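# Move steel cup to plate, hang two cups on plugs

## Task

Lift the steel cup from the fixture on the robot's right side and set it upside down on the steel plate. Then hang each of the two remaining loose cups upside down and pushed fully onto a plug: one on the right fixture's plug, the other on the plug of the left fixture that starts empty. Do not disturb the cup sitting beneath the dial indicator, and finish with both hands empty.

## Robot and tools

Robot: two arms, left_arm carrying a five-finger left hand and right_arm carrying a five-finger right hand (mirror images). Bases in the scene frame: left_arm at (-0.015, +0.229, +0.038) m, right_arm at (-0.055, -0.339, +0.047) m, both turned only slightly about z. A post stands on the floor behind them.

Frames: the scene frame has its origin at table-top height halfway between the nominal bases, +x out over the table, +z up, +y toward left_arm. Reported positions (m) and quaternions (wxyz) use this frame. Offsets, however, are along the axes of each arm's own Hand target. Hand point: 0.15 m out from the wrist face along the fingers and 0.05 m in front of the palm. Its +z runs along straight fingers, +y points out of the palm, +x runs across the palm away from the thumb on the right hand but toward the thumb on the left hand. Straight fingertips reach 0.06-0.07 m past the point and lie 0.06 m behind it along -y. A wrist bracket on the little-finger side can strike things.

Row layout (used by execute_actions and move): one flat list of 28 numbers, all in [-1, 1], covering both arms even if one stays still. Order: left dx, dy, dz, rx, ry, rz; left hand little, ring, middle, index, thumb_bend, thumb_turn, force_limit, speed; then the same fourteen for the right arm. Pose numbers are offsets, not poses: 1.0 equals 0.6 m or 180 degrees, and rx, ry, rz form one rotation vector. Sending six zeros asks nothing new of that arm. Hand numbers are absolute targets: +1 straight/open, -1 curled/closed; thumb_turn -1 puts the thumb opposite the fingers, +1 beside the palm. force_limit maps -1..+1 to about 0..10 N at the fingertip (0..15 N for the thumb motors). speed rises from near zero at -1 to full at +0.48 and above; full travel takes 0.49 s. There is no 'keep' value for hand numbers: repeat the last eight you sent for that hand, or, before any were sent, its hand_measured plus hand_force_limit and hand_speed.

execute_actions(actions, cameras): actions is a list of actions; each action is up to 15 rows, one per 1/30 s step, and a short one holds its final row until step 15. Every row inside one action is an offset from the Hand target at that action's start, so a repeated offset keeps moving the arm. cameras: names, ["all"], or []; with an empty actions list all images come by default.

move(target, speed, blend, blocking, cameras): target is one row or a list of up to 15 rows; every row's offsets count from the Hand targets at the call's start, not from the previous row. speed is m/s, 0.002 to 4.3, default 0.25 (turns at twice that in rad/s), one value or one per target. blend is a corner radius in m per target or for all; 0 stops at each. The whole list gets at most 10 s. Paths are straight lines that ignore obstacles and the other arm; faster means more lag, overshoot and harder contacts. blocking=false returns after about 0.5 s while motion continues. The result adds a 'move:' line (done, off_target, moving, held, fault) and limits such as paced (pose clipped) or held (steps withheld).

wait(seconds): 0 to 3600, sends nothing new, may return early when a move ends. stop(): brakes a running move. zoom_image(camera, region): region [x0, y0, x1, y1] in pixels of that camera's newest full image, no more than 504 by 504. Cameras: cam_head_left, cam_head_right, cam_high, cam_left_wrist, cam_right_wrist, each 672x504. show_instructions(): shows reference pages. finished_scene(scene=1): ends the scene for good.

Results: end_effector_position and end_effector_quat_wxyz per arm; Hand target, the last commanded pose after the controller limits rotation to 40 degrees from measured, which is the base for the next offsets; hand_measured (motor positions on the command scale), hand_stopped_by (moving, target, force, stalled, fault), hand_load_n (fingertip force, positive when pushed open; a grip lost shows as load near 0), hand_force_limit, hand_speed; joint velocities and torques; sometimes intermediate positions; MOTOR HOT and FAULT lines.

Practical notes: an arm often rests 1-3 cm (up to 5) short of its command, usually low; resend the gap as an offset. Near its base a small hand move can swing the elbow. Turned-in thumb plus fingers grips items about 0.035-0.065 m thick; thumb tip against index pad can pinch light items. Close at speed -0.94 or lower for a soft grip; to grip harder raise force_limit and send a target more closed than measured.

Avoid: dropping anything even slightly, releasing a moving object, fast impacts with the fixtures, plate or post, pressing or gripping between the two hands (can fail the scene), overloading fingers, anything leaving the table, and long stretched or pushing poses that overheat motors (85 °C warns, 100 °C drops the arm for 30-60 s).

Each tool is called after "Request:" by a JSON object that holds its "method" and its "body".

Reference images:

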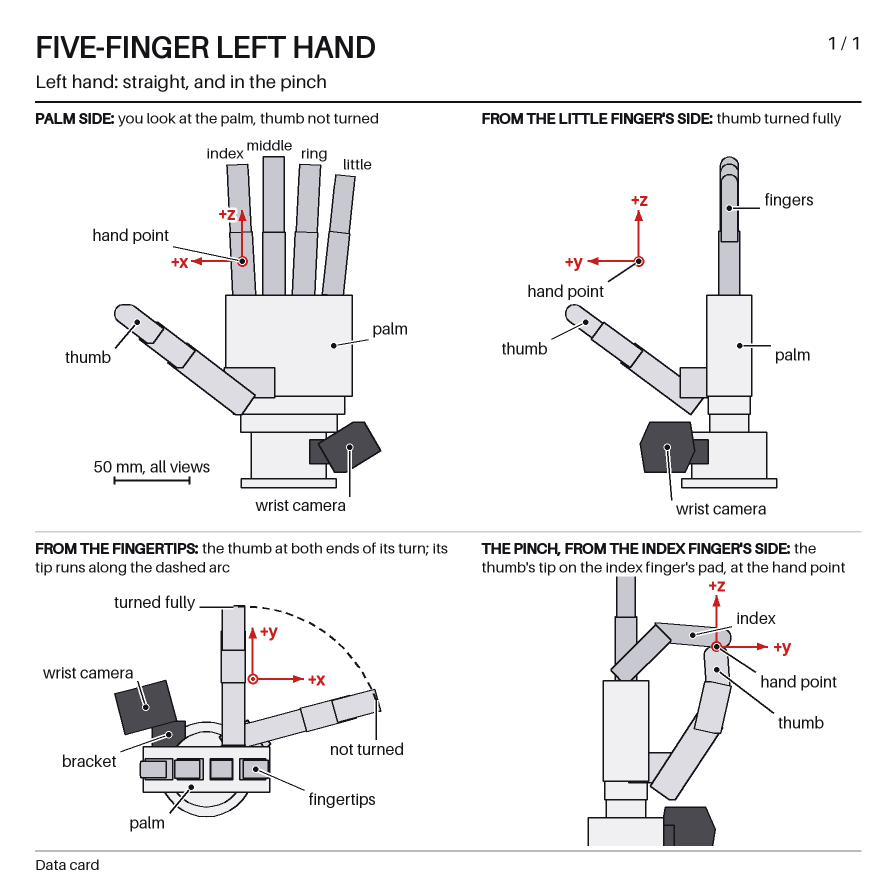

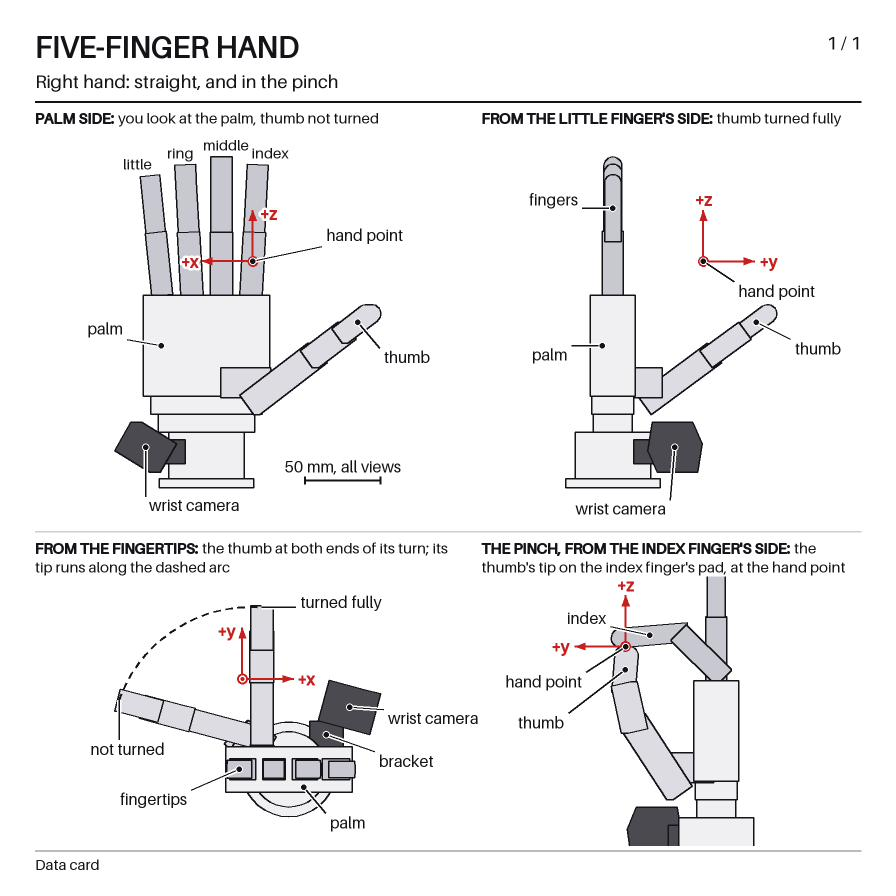

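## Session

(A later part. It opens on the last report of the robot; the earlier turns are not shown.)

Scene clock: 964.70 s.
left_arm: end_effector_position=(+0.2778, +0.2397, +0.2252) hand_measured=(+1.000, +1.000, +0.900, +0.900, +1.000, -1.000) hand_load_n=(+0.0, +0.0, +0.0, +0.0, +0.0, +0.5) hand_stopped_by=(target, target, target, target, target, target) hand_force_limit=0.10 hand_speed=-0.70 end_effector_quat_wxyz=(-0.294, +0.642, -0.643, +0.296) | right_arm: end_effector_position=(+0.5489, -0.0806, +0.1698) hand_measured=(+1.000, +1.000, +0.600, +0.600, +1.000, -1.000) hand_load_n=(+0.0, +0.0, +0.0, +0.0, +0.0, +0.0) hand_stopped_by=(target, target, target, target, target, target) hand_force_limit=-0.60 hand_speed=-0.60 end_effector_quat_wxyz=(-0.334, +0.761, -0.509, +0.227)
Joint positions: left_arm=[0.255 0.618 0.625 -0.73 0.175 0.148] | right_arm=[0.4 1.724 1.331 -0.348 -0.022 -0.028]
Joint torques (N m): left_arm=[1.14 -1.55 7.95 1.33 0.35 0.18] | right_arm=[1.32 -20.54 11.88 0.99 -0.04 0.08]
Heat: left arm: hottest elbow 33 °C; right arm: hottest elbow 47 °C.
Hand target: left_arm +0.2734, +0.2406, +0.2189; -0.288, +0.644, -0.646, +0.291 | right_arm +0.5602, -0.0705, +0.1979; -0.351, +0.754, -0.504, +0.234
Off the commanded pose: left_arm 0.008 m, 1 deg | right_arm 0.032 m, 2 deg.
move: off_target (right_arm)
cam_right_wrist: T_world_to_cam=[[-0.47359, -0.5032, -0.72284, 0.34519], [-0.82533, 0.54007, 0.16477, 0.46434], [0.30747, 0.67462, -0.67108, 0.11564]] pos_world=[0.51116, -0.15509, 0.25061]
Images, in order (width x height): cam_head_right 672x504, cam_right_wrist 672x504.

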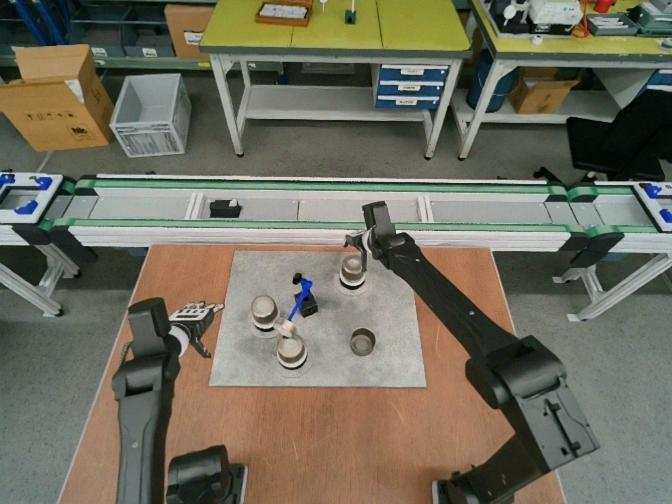

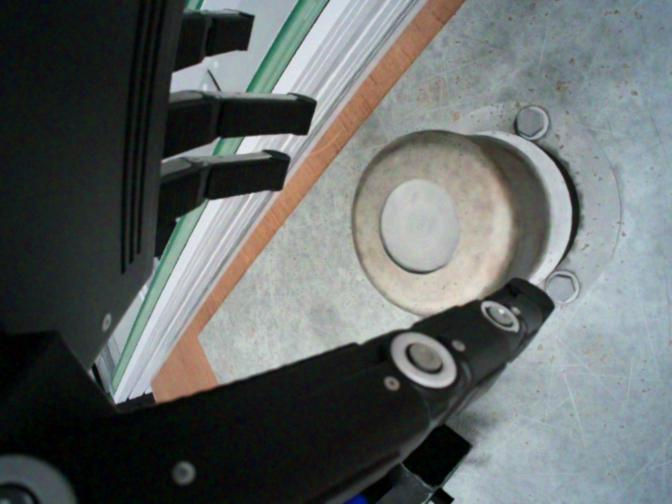

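Request:
{"method": "move", "body": {"target": [[0,0,0,0,0,0,1,1,0.9,0.9,1,-1,0.1,-0.7,-0.014,0.0203,-0.0038,0,0,0,1,1,0.6,0.6,1,-1,-0.6,-0.6],[0,0,0,0,0,0,1,1,0.9,0.9,1,-1,0.1,-0.7,-0.015,0.1255,0.078,0,0,0,1,1,0.6,0.6,1,-1,-0.6,-0.6],[0,0,0,0,0,0,1,1,0.9,0.9,1,-1,0.1,-0.7,-0.0078,0.0608,0.0492,0,0,0,1,1,0.6,0.6,1,-1,-0.6,-0.6]], "speed": 0.06, "cameras": ["cam_right_wrist"]}}

Scene clock: 973.37 s.
left_arm: end_effector_position=(+0.2778, +0.2397, +0.2252) hand_measured=(+1.000, +1.000, +0.900, +0.900, +1.000, -1.000) hand_load_n=(+0.0, +0.0, +0.0, +0.0, +0.0, +0.0) hand_stopped_by=(target, target, target, target, target, target) hand_force_limit=0.10 hand_speed=-0.70 end_effector_quat_wxyz=(-0.294, +0.642, -0.643, +0.296) | right_arm: end_effector_position=(+0.5439, -0.0746, +0.1263) hand_measured=(+1.000, +1.000, +0.600, +0.600, +1.000, -1.000) hand_load_n=(+0.0, +0.0, +0.0, +0.0, +0.0, +0.0) hand_stopped_by=(target, target, target, target, target, target) hand_force_limit=-0.60 hand_speed=-0.60 end_effector_quat_wxyz=(-0.336, +0.760, -0.508, +0.227)
Joint positions: left_arm=[0.255 0.618 0.625 -0.73 0.175 0.148] | right_arm=[0.412 1.766 1.261 -0.232 -0.014 -0.018]
Joint torques (N m): left_arm=[0.62 -1.9 8.29 1.48 0.34 0.14] | right_arm=[0.85 -20.54 11.41 1.06 -0.05 0.04]
Heat: left arm: hottest elbow 33 °C; right arm: hottest elbow 46 °C.
Hand target: left_arm +0.2734, +0.2406, +0.2189; -0.288, +0.644, -0.646, +0.291 | right_arm +0.5575, -0.0665, +0.1510; -0.351, +0.754, -0.504, +0.234
Off the commanded pose: left_arm 0.008 m, 1 deg | right_arm 0.029 m, 2 deg.
move: off_target (right_arm)
cam_right_wrist: T_world_to_cam=[[-0.47122, -0.50074, -0.72609, 0.31374], [-0.8261, 0.53901, 0.1644, 0.46446], [0.30905, 0.67729, -0.66766, 0.08276]] pos_world=[0.50595, -0.1493, 0.2067]

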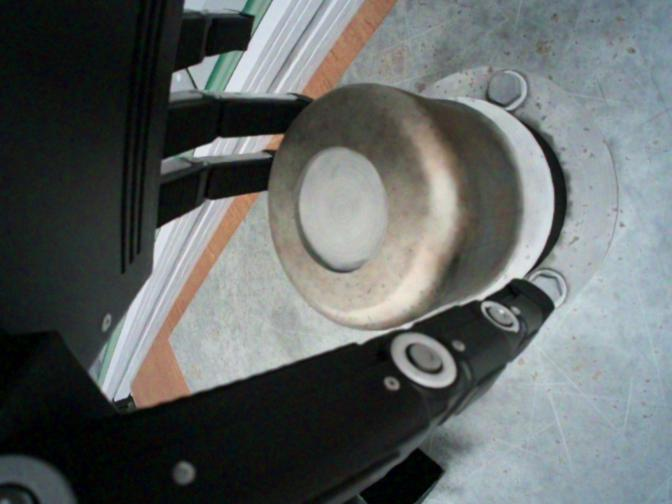

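Request:
{"method": "move", "body": {"target": [[0,0,0,0,0,0,1,1,0.9,0.9,1,-1,0.1,-0.7,0,0,0,0,0,0,1,1,0.0,0.0,0.5,-1,-0.6,-0.92]], "speed": 0.05, "cameras": []}}

Request:
{"method": "move", "body": {"target": [[0,0,0,0,0,0,1,1,0.9,0.9,1,-1,0.1,-0.7,0,0,0,0,0,0,1,1,-0.1,-0.1,0.4,-1,0.3,-0.92]], "speed": 0.05, "cameras": []}}

Request:
{"method": "move", "body": {"target": [[0,0,0,0,0,0,1,1,0.9,0.9,1,-1,0.1,-0.7,0,0,0,0,0,0,1,1,-0.2,-0.2,0.3,-1,1.0,-0.94]], "speed": 0.05, "cameras": ["cam_right_wrist"]}}

Scene clock: 978.77 s.
left_arm: end_effector_position=(+0.2778, +0.2397, +0.2252) hand_measured=(+1.000, +1.000, +0.900, +0.900, +1.000, -1.000) hand_load_n=(+0.0, +0.0, +0.0, +0.0, +0.0, +0.0) hand_stopped_by=(target, target, target, target, target, target) hand_force_limit=0.10 hand_speed=-0.70 end_effector_quat_wxyz=(-0.294, +0.642, -0.643, +0.296) | right_arm: end_effector_position=(+0.5447, -0.0742, +0.1275) hand_measured=(+1.000, +1.000, +0.370, +0.354, +0.716, -1.000) hand_load_n=(+0.0, +0.0, +0.5, +2.0, +3.0, +0.0) hand_stopped_by=(target, target, force, force, force, target) hand_force_limit=-0.60 hand_speed=-0.92 end_effector_quat_wxyz=(-0.337, +0.760, -0.508, +0.227)
Joint positions: left_arm=[0.255 0.618 0.625 -0.73 0.175 0.148] | right_arm=[0.412 1.766 1.264 -0.233 -0.015 -0.018]
Joint torques (N m): left_arm=[1.03 -1.44 8.24 1.35 0.35 0.14] | right_arm=[0.79 -20.54 11.25 0.98 -0.04 0.04]
Heat: left arm: hottest elbow 33 °C; right arm: hottest elbow 47 °C.
Hand target: left_arm +0.2734, +0.2406, +0.2189; -0.288, +0.644, -0.646, +0.291 | right_arm +0.5575, -0.0665, +0.1510; -0.351, +0.754, -0.504, +0.234
Off the commanded pose: left_arm 0.008 m, 1 deg | right_arm 0.028 m, 2 deg.
move: done

Scene clock: 979.30 s.
left_arm: end_effector_position=(+0.2778, +0.2397, +0.2252) hand_measured=(+1.000, +1.000, +0.900, +0.900, +1.000, -1.000) hand_load_n=(+0.0, +0.0, +0.0, +0.0, +0.0, +0.0) hand_stopped_by=(target, target, target, target, target, target) hand_force_limit=0.10 hand_speed=-0.70 end_effector_quat_wxyz=(-0.294, +0.642, -0.643, +0.296) | right_arm: end_effector_position=(+0.5452, -0.0740, +0.1280) hand_measured=(+1.000, +1.000, +0.336, +0.326, +0.688, -1.000) hand_load_n=(+0.0, +0.0, +8.5, +7.5, +9.5, +0.0) hand_stopped_by=(target, target, force, force, force, target) hand_force_limit=0.30 hand_speed=-0.92 end_effector_quat_wxyz=(-0.337, +0.759, -0.508, +0.228)
Joint positions: left_arm=[0.255 0.618 0.625 -0.73 0.175 0.148] | right_arm=[0.412 1.766 1.265 -0.233 -0.015 -0.018]
Joint torques (N m): left_arm=[1.32 -0.79 8.08 1.57 0.39 0.1] | right_arm=[0.85 -20.48 11.15 1.02 -0.05 0.03]
Heat: left arm: hottest elbow 33 °C; right arm: hottest elbow 47 °C.
Hand target: left_arm +0.2734, +0.2406, +0.2189; -0.288, +0.644, -0.646, +0.291 | right_arm +0.5576, -0.0664, +0.1511; -0.351, +0.754, -0.504, +0.234
Off the commanded pose: left_arm 0.008 m, 1 deg | right_arm 0.027 m, 2 deg.
move: done

Scene clock: 979.90 s.
left_arm: end_effector_position=(+0.2778, +0.2397, +0.2252) hand_measured=(+1.000, +1.000, +0.900, +0.900, +1.000, -1.000) hand_load_n=(+0.0, +0.0, +0.0, +0.0, +0.0, +0.0) hand_stopped_by=(target, target, target, target, target, target) hand_force_limit=0.10 hand_speed=-0.70 end_effector_quat_wxyz=(-0.294, +0.642, -0.643, +0.296) | right_arm: end_effector_position=(+0.5452, -0.0740, +0.1280) hand_measured=(+1.000, +1.000, +0.326, +0.318, +0.658, -1.000) hand_load_n=(+0.0, +0.0, +11.0, +10.5, +14.5, +0.0) hand_stopped_by=(target, target, force, force, force, target) hand_force_limit=1.00 hand_speed=-0.94 end_effector_quat_wxyz=(-0.337, +0.759, -0.508, +0.228)
Joint positions: left_arm=[0.255 0.618 0.625 -0.73 0.175 0.148] | right_arm=[0.412 1.766 1.265 -0.233 -0.015 -0.018]
Joint torques (N m): left_arm=[1.44 -1.44 8.14 1.59 0.33 0.14] | right_arm=[0.79 -20.42 11.17 0.99 -0.04 0.03]
Heat: left arm: hottest elbow 33 °C; right arm: hottest elbow 47 °C.
Hand target: left_arm +0.2734, +0.2406, +0.2189; -0.288, +0.644, -0.646, +0.291 | right_arm +0.5576, -0.0664, +0.1511; -0.351, +0.754, -0.504, +0.234
Off the commanded pose: left_arm 0.008 m, 1 deg | right_arm 0.027 m, 2 deg.
move: done
cam_right_wrist: T_world_to_cam=[[-0.46906, -0.49988, -0.72809, 0.31494], [-0.8267, 0.53857, 0.16283, 0.46539], [0.31073, 0.67829, -0.66587, 0.08211]] pos_world=[0.50695, -0.1489, 0.2082]

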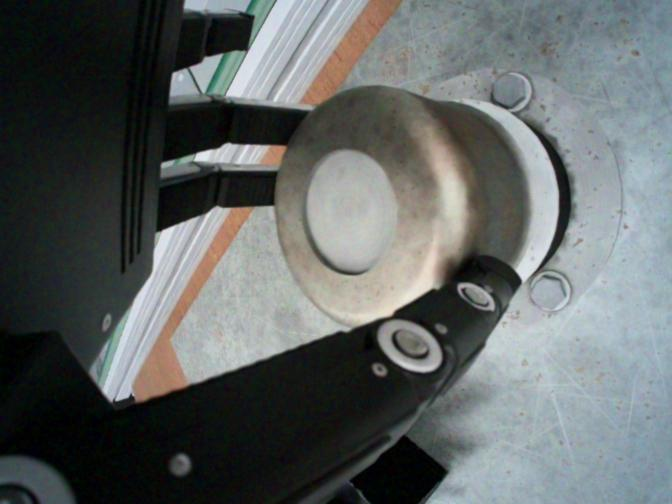

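Request:
{"method": "execute_actions", "body": {"actions": [[[0,0,0,0,0,0,1,1,0.9,0.9,1,-1,0.1,-0.7,0,-0.0075,0.0089,0,0,0,1,1,-0.2,-0.2,0.3,-1,1.0,-0.94]]], "cameras": []}}

Request:
{"method": "execute_actions", "body": {"actions": [[[0,0,0,0,0,0,1,1,0.9,0.9,1,-1,0.1,-0.7,0,-0.0127,-0.0107,0.001,0,0,1,1,-0.2,-0.2,0.3,-1,1.0,-0.94]]], "cameras": ["cam_right_wrist"]}}

Scene clock: 982.93 s.
left_arm: end_effector_position=(+0.2778, +0.2397, +0.2252) hand_measured=(+1.000, +1.000, +0.900, +0.900, +1.000, -1.000) hand_load_n=(+0.0, +0.0, +0.0, +0.0, +0.0, +0.0) hand_stopped_by=(target, target, target, target, target, target) hand_force_limit=0.10 hand_speed=-0.70 end_effector_quat_wxyz=(-0.294, +0.642, -0.643, +0.296) | right_arm: end_effector_position=(+0.5457, -0.0738, +0.1290) hand_measured=(+1.000, +1.000, +0.326, +0.318, +0.658, -1.000) hand_load_n=(-0.5, +0.0, +10.0, +10.0, +15.0, +0.5) hand_stopped_by=(target, target, force, force, force, target) hand_force_limit=1.00 hand_speed=-0.94 end_effector_quat_wxyz=(-0.336, +0.760, -0.508, +0.227)
Joint positions: left_arm=[0.255 0.618 0.625 -0.73 0.175 0.148] | right_arm=[0.412 1.766 1.269 -0.238 -0.015 -0.018]
Joint torques (N m): left_arm=[1.2 -1.9 8.43 1.44 0.35 0.13] | right_arm=[0.79 -19.25 12.36 0.98 -0.04 0.04]
Heat: left arm: hottest elbow 33 °C; right arm: hottest elbow 46 °C.
Hand target: left_arm +0.2734, +0.2406, +0.2189; -0.288, +0.644, -0.646, +0.291 | right_arm +0.5641, -0.0638, +0.1511; -0.351, +0.754, -0.504, +0.234
Off the commanded pose: left_arm 0.008 m, 1 deg | right_arm 0.030 m, 2 deg.
Step readings (end_effector_position of left_arm | right_arm):
0: (+0.2778, +0.2397, +0.2252) | (+0.5452, -0.0740, +0.1280)
1: (+0.2778, +0.2397, +0.2252) | (+0.5454, -0.0739, +0.1284)
2: (+0.2778, +0.2397, +0.2252) | (+0.5456, -0.0738, +0.1284)
4: (+0.2778, +0.2397, +0.2252) | (+0.5456, -0.0738, +0.1287)
8: (+0.2778, +0.2397, +0.2252) | (+0.5457, -0.0738, +0.1290)
15: (+0.2778, +0.2397, +0.2252) | (+0.5457, -0.0738, +0.1290)

Scene clock: 983.63 s.
left_arm: end_effector_position=(+0.2778, +0.2397, +0.2252) hand_measured=(+1.000, +1.000, +0.900, +0.900, +1.000, -1.000) hand_load_n=(+0.0, +0.0, +0.0, +0.0, +0.0, +0.0) hand_stopped_by=(target, target, target, target, target, target) hand_force_limit=0.10 hand_speed=-0.70 end_effector_quat_wxyz=(-0.294, +0.642, -0.643, +0.296) | right_arm: end_effector_position=(+0.5459, -0.0737, +0.1305) hand_measured=(+1.000, +1.000, +0.326, +0.318, +0.658, -1.000) hand_load_n=(+0.0, +0.0, +10.0, +11.0, +14.5, +0.0) hand_stopped_by=(target, target, force, force, force, target) hand_force_limit=1.00 hand_speed=-0.94 end_effector_quat_wxyz=(-0.334, +0.761, -0.509, +0.226)
Joint positions: left_arm=[0.255 0.618 0.625 -0.73 0.175 0.148] | right_arm=[0.412 1.767 1.277 -0.251 -0.015 -0.018]
Joint torques (N m): left_arm=[1.73 -1.32 8.12 1.52 0.32 0.15] | right_arm=[0.79 -20.54 12.46 0.76 -0.04 0.03]
Heat: left arm: hottest elbow 33 °C; right arm: hottest elbow 47 °C.
Hand target: left_arm +0.2734, +0.2406, +0.2189; -0.288, +0.644, -0.646, +0.291 | right_arm +0.5640, -0.0638, +0.1610; -0.352, +0.753, -0.504, +0.235
Off the commanded pose: left_arm 0.008 m, 1 deg | right_arm 0.037 m, 3 deg.
Step readings (end_effector_position of left_arm | right_arm):
0: (+0.2778, +0.2397, +0.2252) | (+0.5457, -0.0738, +0.1290)
1: (+0.2778, +0.2397, +0.2252) | (+0.5456, -0.0738, +0.1289)
2: (+0.2778, +0.2397, +0.2252) | (+0.5457, -0.0738, +0.1294)
4: (+0.2778, +0.2397, +0.2252) | (+0.5459, -0.0737, +0.1303)
8: (+0.2778, +0.2397, +0.2252) | (+0.5459, -0.0737, +0.1305)
15: (+0.2778, +0.2397, +0.2252) | (+0.5459, -0.0737, +0.1305)
cam_right_wrist: T_world_to_cam=[[-0.47391, -0.50182, -0.72359, 0.31916], [-0.82564, 0.53892, 0.167, 0.46436], [0.30616, 0.67657, -0.66972, 0.08618]] pos_world=[0.50826, -0.1484, 0.21111]

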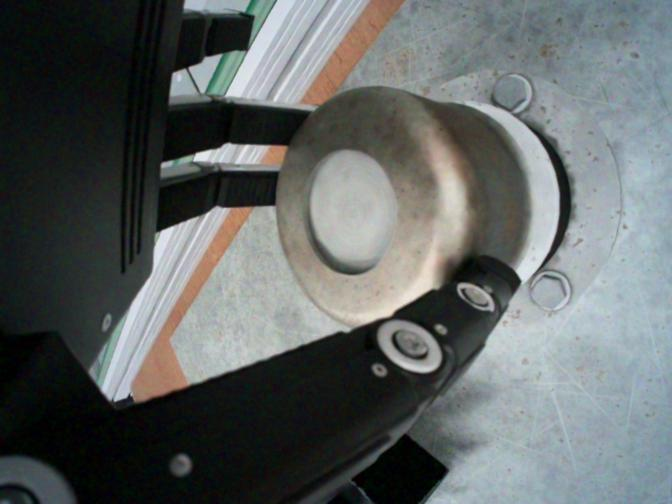

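Request:
{"method": "execute_actions", "body": {"actions": [[[0,0,0,0,0,0,1,1,0.9,0.9,1,-1,0.1,-0.7,0,-0.0191,-0.0031,0.001,0,0,1,1,-0.2,-0.2,0.3,-1,1.0,-0.94]]], "cameras": ["cam_right_wrist"]}}

Scene clock: 985.70 s.
left_arm: end_effector_position=(+0.2778, +0.2397, +0.2252) hand_measured=(+1.000, +1.000, +0.900, +0.900, +1.000, -1.000) hand_load_n=(+0.0, +0.0, +0.0, +0.0, +0.0, +0.0) hand_stopped_by=(target, target, target, target, target, target) hand_force_limit=0.10 hand_speed=-0.70 end_effector_quat_wxyz=(-0.294, +0.642, -0.643, +0.296) | right_arm: end_effector_position=(+0.5463, -0.0735, +0.1316) hand_measured=(+1.000, +1.000, +0.326, +0.318, +0.658, -1.000) hand_load_n=(+0.0, +0.0, +10.5, +11.0, +14.5, +1.0) hand_stopped_by=(target, target, force, force, force, target) hand_force_limit=1.00 hand_speed=-0.94 end_effector_quat_wxyz=(-0.328, +0.763, -0.511, +0.221)
Joint positions: left_arm=[0.255 0.618 0.625 -0.73 0.175 0.148] | right_arm=[0.412 1.772 1.296 -0.281 -0.015 -0.018]
Joint torques (N m): left_arm=[1.2 -1.96 8.18 1.48 0.4 0.12] | right_arm=[0.85 -21.13 13.19 0.92 -0.04 0.04]
Heat: left arm: hottest elbow 33 °C; right arm: hottest elbow 47 °C.
Hand target: left_arm +0.2734, +0.2406, +0.2189; -0.288, +0.644, -0.646, +0.291 | right_arm +0.5695, -0.0615, +0.1708; -0.353, +0.753, -0.503, +0.236
Off the commanded pose: left_arm 0.008 m, 1 deg | right_arm 0.047 m, 4 deg.
Step readings (end_effector_position of left_arm | right_arm):
0: (+0.2778, +0.2397, +0.2252) | (+0.5459, -0.0737, +0.1305)
1: (+0.2778, +0.2397, +0.2252) | (+0.5460, -0.0737, +0.1310)
2: (+0.2778, +0.2397, +0.2252) | (+0.5461, -0.0736, +0.1313)
4: (+0.2778, +0.2397, +0.2252) | (+0.5463, -0.0735, +0.1315)
8: (+0.2778, +0.2397, +0.2252) | (+0.5464, -0.0735, +0.1318)
15: (+0.2778, +0.2397, +0.2252) | (+0.5463, -0.0735, +0.1316)
cam_right_wrist: T_world_to_cam=[[-0.48525, -0.50611, -0.71301, 0.32483], [-0.82291, 0.53998, 0.17675, 0.46171], [0.29556, 0.67251, -0.67851, 0.09334]] pos_world=[0.50998, -0.14769, 0.21334]

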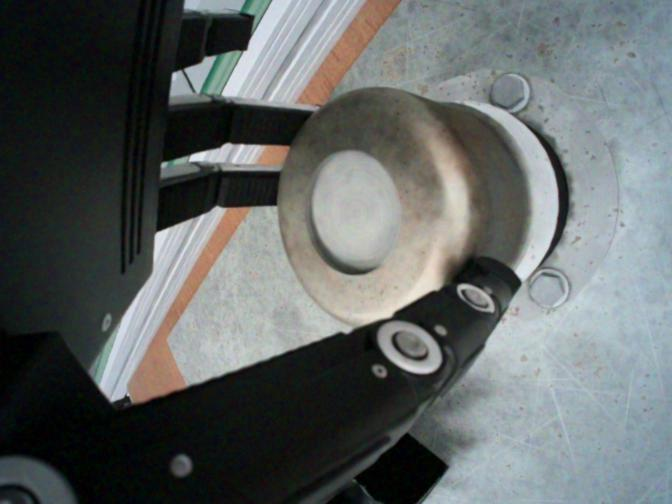

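Request:
{"method": "execute_actions", "body": {"actions": [[[0,0,0,0,0,0,1,1,0.9,0.9,1,-1,0.1,-0.7,0.0117,0.0043,-0.0051,0.0,0,0,1,1,-0.2,-0.2,0.3,-1,1.0,-0.94]]], "cameras": ["cam_right_wrist"]}}

Scene clock: 989.37 s.
left_arm: end_effector_position=(+0.2778, +0.2397, +0.2252) hand_measured=(+1.000, +1.000, +0.900, +0.900, +1.000, -1.000) hand_load_n=(+0.0, +0.0, +0.0, +0.0, -0.5, +0.0) hand_stopped_by=(target, target, target, target, target, target) hand_force_limit=0.10 hand_speed=-0.70 end_effector_quat_wxyz=(-0.294, +0.642, -0.643, +0.296) | right_arm: end_effector_position=(+0.5457, -0.0723, +0.1318) hand_measured=(+1.000, +1.000, +0.326, +0.318, +0.658, -1.000) hand_load_n=(+0.0, +0.0, +10.5, +10.5, +14.5, +1.0) hand_stopped_by=(target, target, force, force, force, target) hand_force_limit=1.00 hand_speed=-0.94 end_effector_quat_wxyz=(-0.330, +0.764, -0.509, +0.219)
Joint positions: left_arm=[0.255 0.618 0.625 -0.73 0.175 0.148] | right_arm=[0.412 1.772 1.296 -0.281 -0.022 -0.018]
Joint torques (N m): left_arm=[1.55 -1.85 8.24 1.77 0.34 0.11] | right_arm=[-0.38 -21.77 12.4 1.03 -0.1 -0.04]
Heat: left arm: hottest elbow 33 °C; right arm: hottest elbow 48 °C.
Hand target: left_arm +0.2734, +0.2406, +0.2189; -0.288, +0.644, -0.646, +0.291 | right_arm +0.5685, -0.0696, +0.1708; -0.353, +0.752, -0.503, +0.236
Off the commanded pose: left_arm 0.008 m, 1 deg | right_arm 0.045 m, 4 deg.
Step readings (end_effector_position of left_arm | right_arm):
0: (+0.2778, +0.2397, +0.2252) | (+0.5463, -0.0735, +0.1316)
1: (+0.2778, +0.2397, +0.2252) | (+0.5462, -0.0733, +0.1317)
2: (+0.2778, +0.2397, +0.2252) | (+0.5460, -0.0729, +0.1317)
4: (+0.2778, +0.2397, +0.2252) | (+0.5457, -0.0724, +0.1318)
8: (+0.2778, +0.2397, +0.2252) | (+0.5457, -0.0723, +0.1318)
15: (+0.2778, +0.2397, +0.2252) | (+0.5457, -0.0723, +0.1318)
cam_right_wrist: T_world_to_cam=[[-0.48385, -0.50533, -0.71451, 0.32466], [-0.82541, 0.53484, 0.18068, 0.4609], [0.29084, 0.67719, -0.67589, 0.09534]] pos_world=[0.50979, -0.147, 0.21314]

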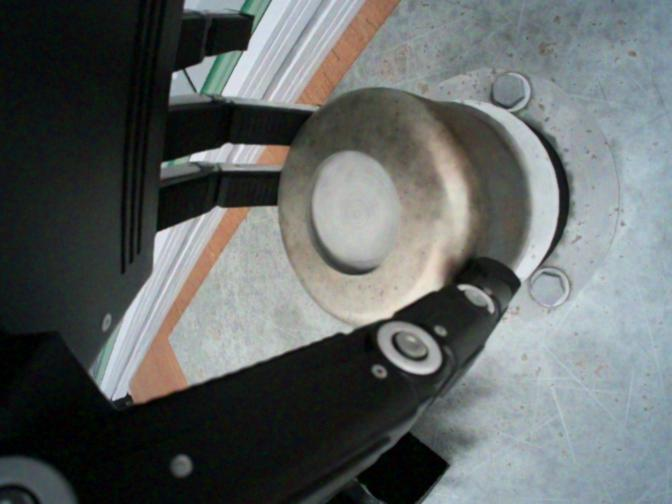

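Request:
{"method": "execute_actions", "body": {"actions": [[[0,0,0,0,0,0,1,1,0.9,0.9,1,-1,0.1,-0.7,0,-0.0127,-0.0107,0.001,0,0,1,1,-0.2,-0.2,0.3,-1,1.0,-0.94]]], "cameras": ["cam_right_wrist"]}}

Request:
{"method": "zoom_image", "body": {"camera": "cam_right_wrist", "region": [240, 60, 620, 330]}}

Scene clock: 991.67 s.
left_arm: end_effector_position=(+0.2778, +0.2397, +0.2252) hand_measured=(+1.000, +1.000, +0.900, +0.900, +1.000, -1.000) hand_load_n=(+0.0, +0.5, -0.5, +0.0, +0.0, +0.0) hand_stopped_by=(target, target, target, target, target, target) hand_force_limit=0.10 hand_speed=-0.70 end_effector_quat_wxyz=(-0.294, +0.642, -0.643, +0.296) | right_arm: end_effector_position=(+0.5457, -0.0723, +0.1335) hand_measured=(+1.000, +1.000, +0.326, +0.318, +0.658, -1.000) hand_load_n=(+0.0, +0.0, +10.5, +10.5, +14.5, +1.0) hand_stopped_by=(target, target, force, force, force, target) hand_force_limit=1.00 hand_speed=-0.94 end_effector_quat_wxyz=(-0.328, +0.765, -0.510, +0.217)
Joint positions: left_arm=[0.255 0.618 0.625 -0.73 0.175 0.148] | right_arm=[0.412 1.772 1.303 -0.294 -0.022 -0.018]
Joint torques (N m): left_arm=[0.97 -0.79 8.05 1.57 0.29 0.17] | right_arm=[-0.21 -22.77 12.59 0.83 -0.1 -0.04]
Heat: left arm: hottest elbow 33 °C; right arm: hottest elbow 48 °C.
Hand target: left_arm +0.2734, +0.2406, +0.2189; -0.288, +0.644, -0.646, +0.291 | right_arm +0.5684, -0.0696, +0.1808; -0.354, +0.752, -0.503, +0.237
Off the commanded pose: left_arm 0.008 m, 1 deg | right_arm 0.053 m, 4 deg.
Step readings (end_effector_position of left_arm | right_arm):
0: (+0.2778, +0.2397, +0.2252) | (+0.5457, -0.0723, +0.1318)
1: (+0.2778, +0.2397, +0.2252) | (+0.5455, -0.0724, +0.1317)
2: (+0.2778, +0.2397, +0.2252) | (+0.5453, -0.0724, +0.1319)
4: (+0.2778, +0.2397, +0.2252) | (+0.5455, -0.0724, +0.1324)
8: (+0.2778, +0.2397, +0.2252) | (+0.5456, -0.0723, +0.1331)
15: (+0.2778, +0.2397, +0.2252) | (+0.5457, -0.0723, +0.1335)
cam_right_wrist: T_world_to_cam=[[-0.48763, -0.50683, -0.71087, 0.3274], [-0.82444, 0.53523, 0.18393, 0.45974], [0.28726, 0.67576, -0.67884, 0.0988]] pos_world=[0.5103, -0.1469, 0.21525]

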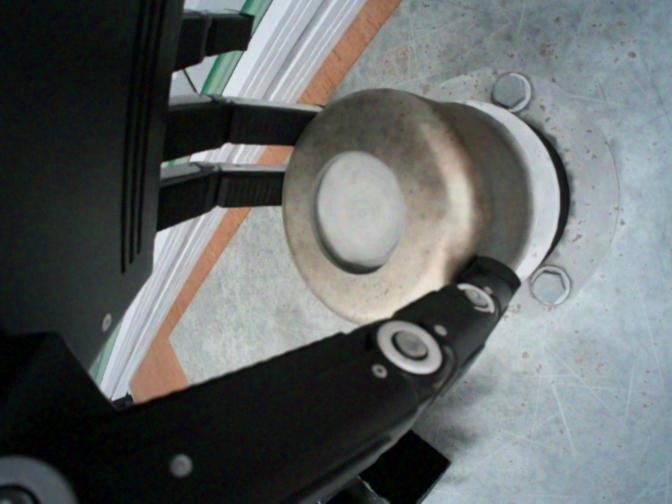

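Scaled by 1.326 from the camera's image (finer frame: 960x720).

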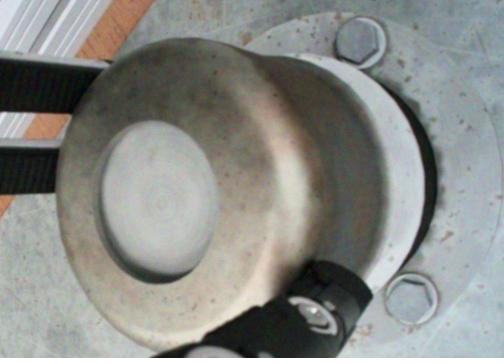

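Request:
{"method": "move", "body": {"target": [[0,0,0,0,0,0,1,1,0.9,0.9,1,-1,0.1,-0.7,0,0.038,0.032,0,0,0,1,1,-0.2,-0.2,0.3,-1,1.0,-0.94]], "speed": 0.06, "cameras": []}}

Request:
{"method": "move", "body": {"target": [[0,0,0,0,0,0,1,1,0.9,0.9,1,-1,0.1,-0.7,0,0,0,0,0,0,1,1,0.6,0.6,1,-1,-0.6,-0.6]], "speed": 0.06, "cameras": ["cam_right_wrist"]}}

Scene clock: 995.47 s.
left_arm: end_effector_position=(+0.2778, +0.2397, +0.2252) hand_measured=(+1.000, +1.000, +0.900, +0.900, +1.000, -1.000) hand_load_n=(+0.0, +0.0, +0.0, -0.5, +0.0, +0.0) hand_stopped_by=(target, target, target, target, target, target) hand_force_limit=0.10 hand_speed=-0.70 end_effector_quat_wxyz=(-0.294, +0.642, -0.643, +0.296) | right_arm: end_effector_position=(+0.5466, -0.0718, +0.1342) hand_measured=(+1.000, +1.000, +0.326, +0.318, +0.660, -1.000) hand_load_n=(+0.0, +0.0, +8.0, +7.5, +16.5, +1.0) hand_stopped_by=(target, target, force, force, force, target) hand_force_limit=1.00 hand_speed=-0.94 end_effector_quat_wxyz=(-0.330, +0.765, -0.509, +0.218)
Joint positions: left_arm=[0.255 0.618 0.625 -0.73 0.175 0.148] | right_arm=[0.412 1.772 1.303 -0.29 -0.023 -0.018]
Joint torques (N m): left_arm=[0.67 -1.2 8.38 1.52 0.33 0.16] | right_arm=[-0.15 -19.78 10.03 3.12 -0.09 -0.04]
Heat: left arm: hottest elbow 33 °C; right arm: hottest elbow 48 °C.
Hand target: left_arm +0.2734, +0.2406, +0.2189; -0.288, +0.644, -0.646, +0.291 | right_arm +0.5687, -0.0695, +0.1510; -0.354, +0.752, -0.503, +0.237
Off the commanded pose: left_arm 0.008 m, 1 deg | right_arm 0.028 m, 4 deg.
move: off_target (right_arm)

Scene clock: 996.33 s.
left_arm: end_effector_position=(+0.2778, +0.2397, +0.2252) hand_measured=(+1.000, +1.000, +0.900, +0.900, +1.000, -1.000) hand_load_n=(+0.0, +0.0, +0.0, +0.0, +0.0, +0.0) hand_stopped_by=(target, target, target, target, target, target) hand_force_limit=0.10 hand_speed=-0.70 end_effector_quat_wxyz=(-0.294, +0.642, -0.643, +0.296) | right_arm: end_effector_position=(+0.5514, -0.0698, +0.1376) hand_measured=(+1.000, +1.000, +0.600, +0.600, +1.000, -1.000) hand_load_n=(-0.5, +0.0, +0.5, +0.0, +0.0, +0.0) hand_stopped_by=(target, target, target, target, target, target) hand_force_limit=-0.60 hand_speed=-0.60 end_effector_quat_wxyz=(-0.339, +0.761, -0.506, +0.224)
Joint positions: left_arm=[0.255 0.618 0.625 -0.73 0.175 0.148] | right_arm=[0.412 1.772 1.302 -0.265 -0.024 -0.02]
Joint torques (N m): left_arm=[1.26 -1.96 8.28 1.65 0.37 0.16] | right_arm=[-0.26 -19.6 10.19 2.32 -0.04 -0.04]
Heat: left arm: hottest elbow 33 °C; right arm: hottest elbow 48 °C.
Hand target: left_arm +0.2734, +0.2406, +0.2189; -0.288, +0.644, -0.646, +0.291 | right_arm +0.5686, -0.0695, +0.1509; -0.354, +0.752, -0.503, +0.237
Off the commanded pose: left_arm 0.008 m, 1 deg | right_arm 0.022 m, 3 deg.
move: done
cam_right_wrist: T_world_to_cam=[[-0.46746, -0.50059, -0.72862, 0.3261], [-0.83037, 0.5314, 0.16764, 0.4676], [0.30327, 0.68339, -0.66408, 0.08792]] pos_world=[0.51406, -0.14532, 0.2176]

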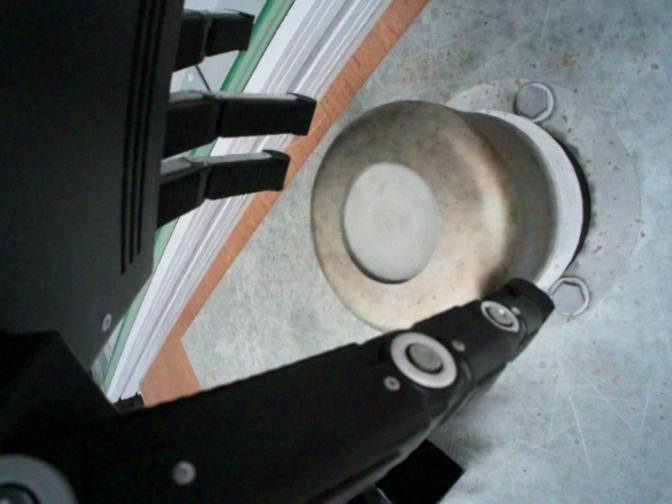

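Request:
{"method": "move", "body": {"target": [[0,0,0,0,0,0,1,1,0.9,0.9,1,-1,0.1,-0.7,0.0015,-0.0002,-0.0493,-0.002,0,0,1,1,0.6,0.6,1,-1,-0.6,-0.6],[0,0,0,0,0,0,1,1,0.9,0.9,1,-1,0.1,-0.7,-0.0005,0.0863,0.016,-0.002,0,0,1,1,0.6,0.6,1,-1,-0.6,-0.6],[0,0,0,0,0,0,1,1,0.9,0.9,1,-1,0.1,-0.7,0.0052,0.0228,-0.0105,-0.002,0,0,1,1,0.6,0.6,1,-1,-0.6,-0.6]], "speed": 0.06, "cameras": ["cam_right_wrist"]}}

Scene clock: 1003.20 s.
left_arm: end_effector_position=(+0.2778, +0.2397, +0.2252) hand_measured=(+1.000, +1.000, +0.900, +0.900, +1.000, -1.000) hand_load_n=(+0.0, +0.0, +0.0, +0.0, -0.5, +0.0) hand_stopped_by=(target, target, target, target, target, target) hand_force_limit=0.10 hand_speed=-0.70 end_effector_quat_wxyz=(-0.294, +0.642, -0.643, +0.296) | right_arm: end_effector_position=(+0.5395, -0.0775, +0.1196) hand_measured=(+1.000, +1.000, +0.600, +0.600, +1.000, -1.000) hand_load_n=(-0.5, +0.0, +0.0, +0.0, +0.0, +0.0) hand_stopped_by=(target, target, target, target, target, target) hand_force_limit=-0.60 hand_speed=-0.60 end_effector_quat_wxyz=(-0.339, +0.760, -0.507, +0.223)
Joint positions: left_arm=[0.255 0.618 0.625 -0.73 0.175 0.148] | right_arm=[0.407 1.763 1.235 -0.207 -0.028 -0.02]
Joint torques (N m): left_arm=[0.79 -1.67 8.01 1.55 0.44 0.18] | right_arm=[-0.38 -20.37 11.34 0.92 -0.07 -0.07]
Heat: left arm: hottest elbow 33 °C; right arm: hottest elbow 47 °C.
Hand target: left_arm +0.2734, +0.2406, +0.2189; -0.288, +0.644, -0.646, +0.291 | right_arm +0.5573, -0.0776, +0.1446; -0.352, +0.753, -0.504, +0.235
Off the commanded pose: left_arm 0.008 m, 1 deg | right_arm 0.031 m, 2 deg.
move: off_target (right_arm)
cam_right_wrist: T_world_to_cam=[[-0.46952, -0.49739, -0.72949, 0.30502], [-0.82879, 0.53313, 0.16992, 0.46385], [0.3044, 0.68438, -0.66255, 0.08408]] pos_world=[0.50206, -0.15312, 0.1994]

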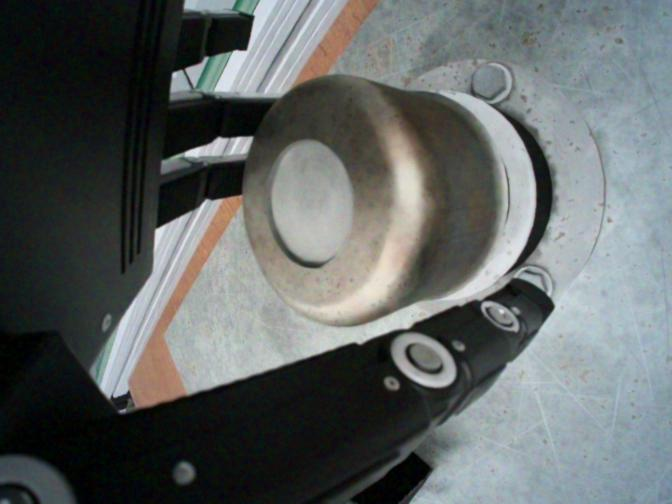

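Request:
{"method": "execute_actions", "body": {"actions": [[[0,0,0,0,0,0,1,1,0.9,0.9,1,-1,0.1,-0.7,0,0,0,0,0,0,1,1,0.6,0.6,1,-1,-0.6,-0.6]]], "cameras": ["cam_right_wrist","cam_high"]}}

Scene clock: 1015.57 s.
left_arm: end_effector_position=(+0.2778, +0.2397, +0.2252) hand_measured=(+1.000, +1.000, +0.900, +0.900, +1.000, -1.000) hand_load_n=(+0.0, +0.0, +0.0, +0.0, +0.0, -0.5) hand_stopped_by=(target, target, target, target, target, target) hand_force_limit=0.10 hand_speed=-0.70 end_effector_quat_wxyz=(-0.294, +0.642, -0.643, +0.296) | right_arm: end_effector_position=(+0.5395, -0.0775, +0.1196) hand_measured=(+1.000, +1.000, +0.600, +0.600, +1.000, -1.000) hand_load_n=(+0.0, -0.5, +0.0, +0.0, +0.0, +0.0) hand_stopped_by=(target, target, target, target, target, target) hand_force_limit=-0.60 hand_speed=-0.60 end_effector_quat_wxyz=(-0.339, +0.760, -0.507, +0.223)
Joint positions: left_arm=[0.255 0.618 0.625 -0.73 0.175 0.148] | right_arm=[0.407 1.763 1.235 -0.207 -0.028 -0.02]
Joint torques (N m): left_arm=[1.55 -1.67 8.06 1.63 0.32 0.17] | right_arm=[-0.38 -20.42 11.34 0.98 -0.06 -0.07]
Heat: left arm: hottest elbow 33 °C; right arm: hottest elbow 48 °C.
Hand target: left_arm +0.2734, +0.2406, +0.2189; -0.288, +0.644, -0.646, +0.291 | right_arm +0.5573, -0.0776, +0.1446; -0.352, +0.753, -0.504, +0.235
Off the commanded pose: left_arm 0.008 m, 1 deg | right_arm 0.031 m, 2 deg.
Step readings (end_effector_position of left_arm | right_arm):
0: (+0.2778, +0.2397, +0.2252) | (+0.5395, -0.0775, +0.1196)
1: (+0.2778, +0.2397, +0.2252) | (+0.5395, -0.0775, +0.1196)
2: (+0.2778, +0.2397, +0.2252) | (+0.5395, -0.0775, +0.1196)
4: (+0.2778, +0.2397, +0.2252) | (+0.5395, -0.0775, +0.1196)
8: (+0.2778, +0.2397, +0.2252) | (+0.5395, -0.0775, +0.1196)
15: (+0.2778, +0.2397, +0.2252) | (+0.5395, -0.0775, +0.1196)
cam_right_wrist: T_world_to_cam=[[-0.46952, -0.49739, -0.72949, 0.30502], [-0.82879, 0.53313, 0.16992, 0.46385], [0.3044, 0.68438, -0.66255, 0.08408]] pos_world=[0.50206, -0.15312, 0.1994]
Images, in order (width x height): cam_high 672x504, cam_right_wrist 672x504.

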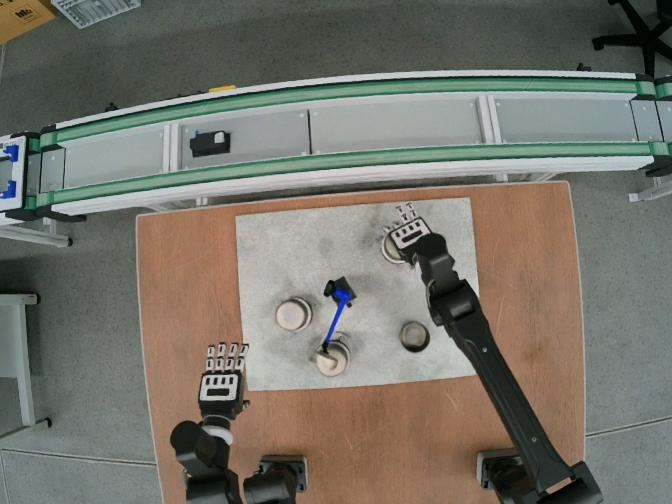

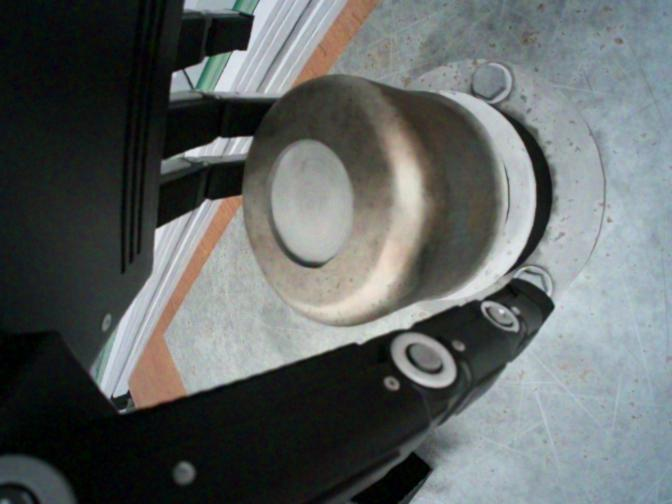

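Request:
{"method": "execute_actions", "body": {"actions": [[[0,0,0,0,0,0,1,1,0.9,0.9,1,-1,0.1,-0.7,0,0,0,0,0,0,1,1,0.0,0.0,0.5,-1,-0.6,-0.92]],[[0,0,0,0,0,0,1,1,0.9,0.9,1,-1,0.1,-0.7,0,0,0,0,0,0,1,1,0.0,0.0,0.5,-1,-0.6,-0.92]],[[0,0,0,0,0,0,1,1,0.9,0.9,1,-1,0.1,-0.7,0,0,0,0,0,0,1,1,0.0,0.0,0.5,-1,-0.6,-0.92]]], "cameras": ["cam_right_wrist"]}}

Request:
{"method": "wait", "body": {"seconds": 4, "cameras": ["cam_right_wrist"]}}

Scene clock: 1020.83 s.
left_arm: end_effector_position=(+0.2778, +0.2397, +0.2252) hand_measured=(+1.000, +1.000, +0.900, +0.900, +1.000, -1.000) hand_load_n=(+0.0, +0.0, +0.0, +0.0, +0.0, +0.0) hand_stopped_by=(target, target, target, target, target, target) hand_force_limit=0.10 hand_speed=-0.70 end_effector_quat_wxyz=(-0.294, +0.642, -0.643, +0.296) | right_arm: end_effector_position=(+0.5432, -0.0761, +0.1242) hand_measured=(+1.000, +1.000, +0.384, +0.384, +0.682, -1.000) hand_load_n=(+0.0, +0.0, +1.5, +1.5, +3.0, +0.0) hand_stopped_by=(target, target, force, force, force, target) hand_force_limit=-0.60 hand_speed=-0.92 end_effector_quat_wxyz=(-0.343, +0.759, -0.506, +0.226)
Joint positions: left_arm=[0.255 0.618 0.625 -0.73 0.175 0.148] | right_arm=[0.407 1.763 1.245 -0.207 -0.028 -0.02]
Joint torques (N m): left_arm=[1.32 -0.97 8.14 1.57 0.35 0.16] | right_arm=[-0.15 -20.25 10.78 0.99 -0.12 -0.07]
Heat: left arm: hottest elbow 33 °C; right arm: hottest elbow 48 °C.
Hand target: left_arm +0.2734, +0.2406, +0.2189; -0.288, +0.644, -0.646, +0.291 | right_arm +0.5574, -0.0776, +0.1446; -0.352, +0.753, -0.504, +0.235
Off the commanded pose: left_arm 0.008 m, 1 deg | right_arm 0.025 m, 2 deg.
Step readings (end_effector_position of left_arm | right_arm):
0: (+0.2778, +0.2397, +0.2252) | (+0.5395, -0.0775, +0.1196)
1: (+0.2778, +0.2397, +0.2252) | (+0.5395, -0.0775, +0.1196)
2: (+0.2778, +0.2397, +0.2252) | (+0.5395, -0.0775, +0.1196)
4: (+0.2778, +0.2397, +0.2252) | (+0.5395, -0.0775, +0.1196)
8: (+0.2778, +0.2397, +0.2252) | (+0.5395, -0.0775, +0.1196)
15: (+0.2778, +0.2397, +0.2252) | (+0.5395, -0.0775, +0.1196)
16: (+0.2778, +0.2397, +0.2252) | (+0.5395, -0.0775, +0.1196)
17: (+0.2778, +0.2397, +0.2252) | (+0.5395, -0.0775, +0.1196)
19: (+0.2778, +0.2397, +0.2252) | (+0.5395, -0.0775, +0.1196)
23: (+0.2778, +0.2397, +0.2252) | (+0.5407, -0.0770, +0.1210)
30: (+0.2778, +0.2397, +0.2252) | (+0.5425, -0.0763, +0.1233)
31: (+0.2778, +0.2397, +0.2252) | (+0.5429, -0.0762, +0.1238)
32: (+0.2778, +0.2397, +0.2252) | (+0.5432, -0.0761, +0.1242)
34: (+0.2778, +0.2397, +0.2252) | (+0.5432, -0.0761, +0.1242)
38: (+0.2778, +0.2397, +0.2252) | (+0.5432, -0.0761, +0.1242)
45: (+0.2778, +0.2397, +0.2252) | (+0.5432, -0.0761, +0.1242)
cam_right_wrist: T_world_to_cam=[[-0.46295, -0.49496, -0.73532, 0.30824], [-0.83031, 0.53253, 0.1643, 0.46682], [0.31026, 0.6866, -0.65751, 0.08142]] pos_world=[0.50504, -0.15193, 0.20349]

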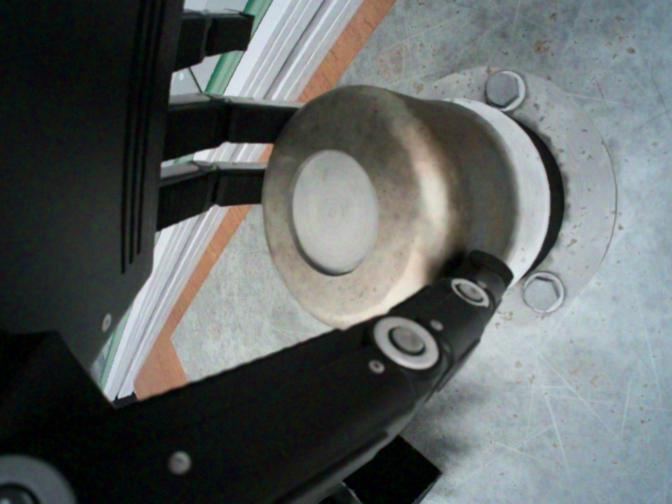

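Scene clock: 1024.83 s.
left_arm: end_effector_position=(+0.2778, +0.2397, +0.2252) hand_measured=(+1.000, +1.000, +0.900, +0.900, +1.000, -1.000) hand_load_n=(+0.0, +0.0, +0.0, +0.0, +0.0, +0.0) hand_stopped_by=(target, target, target, target, target, target) hand_force_limit=0.10 hand_speed=-0.70 end_effector_quat_wxyz=(-0.294, +0.642, -0.643, +0.296) | right_arm: end_effector_position=(+0.5432, -0.0761, +0.1242) hand_measured=(+1.000, +1.000, +0.384, +0.384, +0.682, -1.000) hand_load_n=(+0.0, +0.0, +1.5, +1.5, +3.0, +0.0) hand_stopped_by=(target, target, force, force, force, target) hand_force_limit=-0.60 hand_speed=-0.92 end_effector_quat_wxyz=(-0.343, +0.759, -0.506, +0.226)
Joint positions: left_arm=[0.255 0.618 0.625 -0.73 0.175 0.148] | right_arm=[0.407 1.763 1.245 -0.207 -0.028 -0.02]
Joint torques (N m): left_arm=[1.61 -0.97 8.28 1.57 0.34 0.14] | right_arm=[-0.32 -20.31 10.8 1.01 -0.08 -0.07]
Heat: left arm: hottest elbow 33 °C; right arm: hottest elbow 48 °C.
Hand target: left_arm +0.2734, +0.2406, +0.2189; -0.288, +0.644, -0.646, +0.291 | right_arm +0.5574, -0.0776, +0.1446; -0.352, +0.753, -0.504, +0.235
Off the commanded pose: left_arm 0.008 m, 1 deg | right_arm 0.025 m, 2 deg.
wait: 4.00 s; at rest by 0.17 s
cam_right_wrist: T_world_to_cam=[[-0.46295, -0.49496, -0.73532, 0.30824], [-0.83031, 0.53253, 0.1643, 0.46682], [0.31026, 0.6866, -0.65751, 0.08142]] pos_world=[0.50504, -0.15193, 0.20349]

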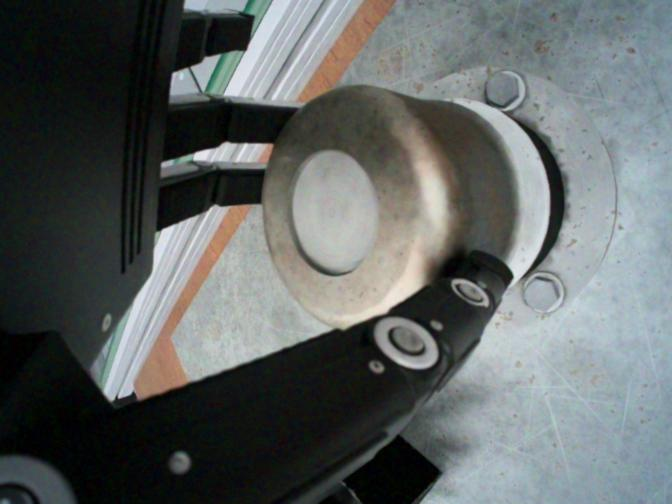

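Request:
{"method": "execute_actions", "body": {"actions": [[[0,0,0,0,0,0,1,1,0.9,0.9,1,-1,0.1,-0.7,0,0,0,0,0,0,1,1,-0.1,-0.1,0.4,-1,0.3,-0.92]],[[0,0,0,0,0,0,1,1,0.9,0.9,1,-1,0.1,-0.7,0,0,0,0,0,0,1,1,-0.1,-0.1,0.4,-1,0.3,-0.92]],[[0,0,0,0,0,0,1,1,0.9,0.9,1,-1,0.1,-0.7,0,0,0,0,0,0,1,1,-0.2,-0.2,0.3,-1,1.0,-0.94]],[[0,0,0,0,0,0,1,1,0.9,0.9,1,-1,0.1,-0.7,0,0,0,0,0,0,1,1,-0.2,-0.2,0.3,-1,1.0,-0.94]],[[0,0,0,0,0,0,1,1,0.9,0.9,1,-1,0.1,-0.7,0,0,0,0,0,0,1,1,-0.2,-0.2,0.3,-1,1.0,-0.94]]], "cameras": ["cam_right_wrist"]}}

Scene clock: 1030.27 s.
left_arm: end_effector_position=(+0.2778, +0.2397, +0.2252) hand_measured=(+1.000, +1.000, +0.900, +0.900, +1.000, -1.000) hand_load_n=(+0.0, +0.0, +0.0, +0.0, +0.0, +0.0) hand_stopped_by=(target, target, target, target, target, target) hand_force_limit=0.10 hand_speed=-0.70 end_effector_quat_wxyz=(-0.294, +0.642, -0.643, +0.296) | right_arm: end_effector_position=(+0.5435, -0.0759, +0.1246) hand_measured=(+1.000, +1.000, +0.348, +0.342, +0.624, -1.000) hand_load_n=(+0.0, +0.0, +10.5, +11.5, +14.5, +0.0) hand_stopped_by=(target, target, force, force, force, target) hand_force_limit=1.00 hand_speed=-0.94 end_effector_quat_wxyz=(-0.343, +0.758, -0.506, +0.226)
Joint positions: left_arm=[0.255 0.618 0.625 -0.73 0.175 0.148] | right_arm=[0.407 1.763 1.246 -0.207 -0.028 -0.02]
Joint torques (N m): left_arm=[1.49 -0.85 8.4 1.68 0.34 0.14] | right_arm=[-0.38 -20.42 10.73 0.96 -0.06 -0.06]
Heat: left arm: hottest elbow 33 °C; right arm: hottest elbow 49 °C.
Hand target: left_arm +0.2734, +0.2406, +0.2189; -0.288, +0.644, -0.646, +0.291 | right_arm +0.5573, -0.0776, +0.1445; -0.352, +0.753, -0.504, +0.235
Off the commanded pose: left_arm 0.008 m, 1 deg | right_arm 0.024 m, 2 deg.
Step readings (end_effector_position of left_arm | right_arm):
0: (+0.2778, +0.2397, +0.2252) | (+0.5432, -0.0761, +0.1242)
1: (+0.2778, +0.2397, +0.2252) | (+0.5432, -0.0761, +0.1242)
2: (+0.2778, +0.2397, +0.2252) | (+0.5432, -0.0761, +0.1242)
4: (+0.2778, +0.2397, +0.2252) | (+0.5432, -0.0761, +0.1242)
8: (+0.2778, +0.2397, +0.2252) | (+0.5435, -0.0759, +0.1246)
15: (+0.2778, +0.2397, +0.2252) | (+0.5435, -0.0759, +0.1246)
16: (+0.2778, +0.2397, +0.2252) | (+0.5435, -0.0759, +0.1246)
17: (+0.2778, +0.2397, +0.2252) | (+0.5435, -0.0759, +0.1246)
19: (+0.2778, +0.2397, +0.2252) | (+0.5435, -0.0759, +0.1246)
23: (+0.2778, +0.2397, +0.2252) | (+0.5435, -0.0759, +0.1246)
30: (+0.2778, +0.2397, +0.2252) | (+0.5435, -0.0759, +0.1246)
31: (+0.2778, +0.2397, +0.2252) | (+0.5435, -0.0759, +0.1246)
32: (+0.2778, +0.2397, +0.2252) | (+0.5435, -0.0759, +0.1246)
34: (+0.2778, +0.2397, +0.2252) | (+0.5435, -0.0759, +0.1246)
38: (+0.2778, +0.2397, +0.2252) | (+0.5435, -0.0759, +0.1246)
45: (+0.2778, +0.2397, +0.2252) | (+0.5435, -0.0759, +0.1246)
46: (+0.2778, +0.2397, +0.2252) | (+0.5435, -0.0759, +0.1246)
47: (+0.2778, +0.2397, +0.2252) | (+0.5435, -0.0759, +0.1246)
49: (+0.2778, +0.2397, +0.2252) | (+0.5435, -0.0759, +0.1246)
53: (+0.2778, +0.2397, +0.2252) | (+0.5435, -0.0759, +0.1246)
60: (+0.2778, +0.2397, +0.2252) | (+0.5435, -0.0759, +0.1246)
61: (+0.2778, +0.2397, +0.2252) | (+0.5435, -0.0759, +0.1246)
62: (+0.2778, +0.2397, +0.2252) | (+0.5435, -0.0759, +0.1246)
64: (+0.2778, +0.2397, +0.2252) | (+0.5435, -0.0759, +0.1246)
68: (+0.2778, +0.2397, +0.2252) | (+0.5435, -0.0759, +0.1246)
75: (+0.2778, +0.2397, +0.2252) | (+0.5435, -0.0759, +0.1246)
cam_right_wrist: T_world_to_cam=[[-0.46247, -0.49472, -0.73578, 0.30853], [-0.8304, 0.53252, 0.16388, 0.46709], [0.31074, 0.68678, -0.65709, 0.08115]] pos_world=[0.50534, -0.15183, 0.20379]

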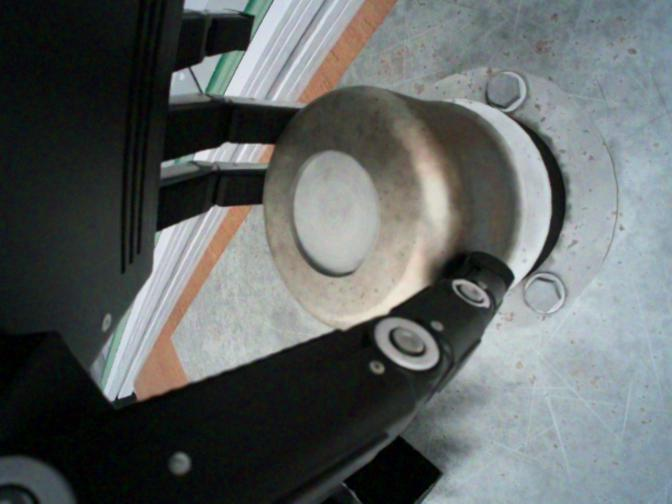

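Request:
{"method": "execute_actions", "body": {"actions": [[[0,0,0,0,0,0,1,1,0.9,0.9,1,-1,0.1,-0.7,0,-0.0128,-0.0107,0,0,0,1,1,-0.2,-0.2,0.3,-1,1.0,-0.94]]], "cameras": ["cam_right_wrist"]}}

Scene clock: 1032.87 s.
left_arm: end_effector_position=(+0.2778, +0.2397, +0.2252) hand_measured=(+1.000, +1.000, +0.900, +0.900, +1.000, -1.000) hand_load_n=(+0.0, +0.0, +0.0, +0.0, +0.0, +0.0) hand_stopped_by=(target, target, target, target, target, target) hand_force_limit=0.10 hand_speed=-0.70 end_effector_quat_wxyz=(-0.294, +0.642, -0.643, +0.296) | right_arm: end_effector_position=(+0.5436, -0.0759, +0.1254) hand_measured=(+1.000, +1.000, +0.348, +0.342, +0.624, -1.000) hand_load_n=(+0.0, +0.0, +11.5, +13.0, +14.0, +0.0) hand_stopped_by=(target, target, force, force, force, target) hand_force_limit=1.00 hand_speed=-0.94 end_effector_quat_wxyz=(-0.342, +0.759, -0.506, +0.225)
Joint positions: left_arm=[0.255 0.618 0.625 -0.73 0.175 0.148] | right_arm=[0.407 1.763 1.249 -0.214 -0.028 -0.02]
Joint torques (N m): left_arm=[0.97 -1.03 8.4 1.58 0.42 0.15] | right_arm=[-0.32 -21.48 11.34 0.44 -0.06 -0.07]
Heat: left arm: hottest elbow 33 °C; right arm: hottest elbow 49 °C.
Hand target: left_arm +0.2734, +0.2406, +0.2189; -0.288, +0.644, -0.646, +0.291 | right_arm +0.5574, -0.0776, +0.1546; -0.352, +0.753, -0.504, +0.235
Off the commanded pose: left_arm 0.008 m, 1 deg | right_arm 0.032 m, 2 deg.
Step readings (end_effector_position of left_arm | right_arm):
0: (+0.2778, +0.2397, +0.2252) | (+0.5435, -0.0759, +0.1246)
1: (+0.2778, +0.2397, +0.2252) | (+0.5436, -0.0759, +0.1248)
2: (+0.2778, +0.2397, +0.2252) | (+0.5437, -0.0759, +0.1252)
4: (+0.2778, +0.2397, +0.2252) | (+0.5436, -0.0759, +0.1254)
8: (+0.2778, +0.2397, +0.2252) | (+0.5436, -0.0759, +0.1254)
15: (+0.2778, +0.2397, +0.2252) | (+0.5436, -0.0759, +0.1254)
cam_right_wrist: T_world_to_cam=[[-0.46454, -0.49551, -0.73394, 0.30997], [-0.82994, 0.53268, 0.16567, 0.46647], [0.30887, 0.68609, -0.65869, 0.08285]] pos_world=[0.50555, -0.15173, 0.20479]

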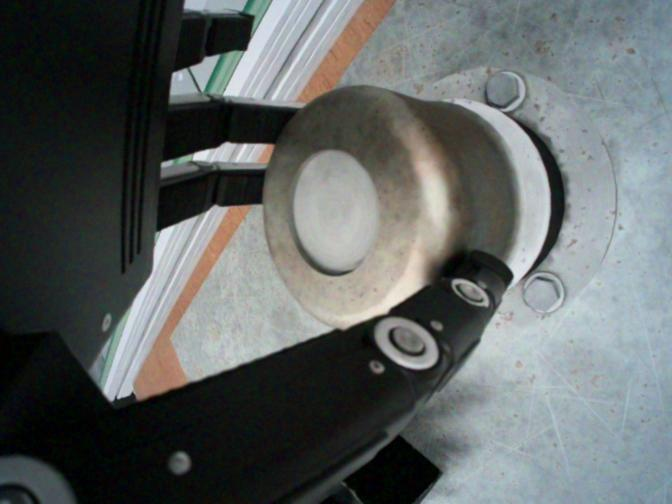

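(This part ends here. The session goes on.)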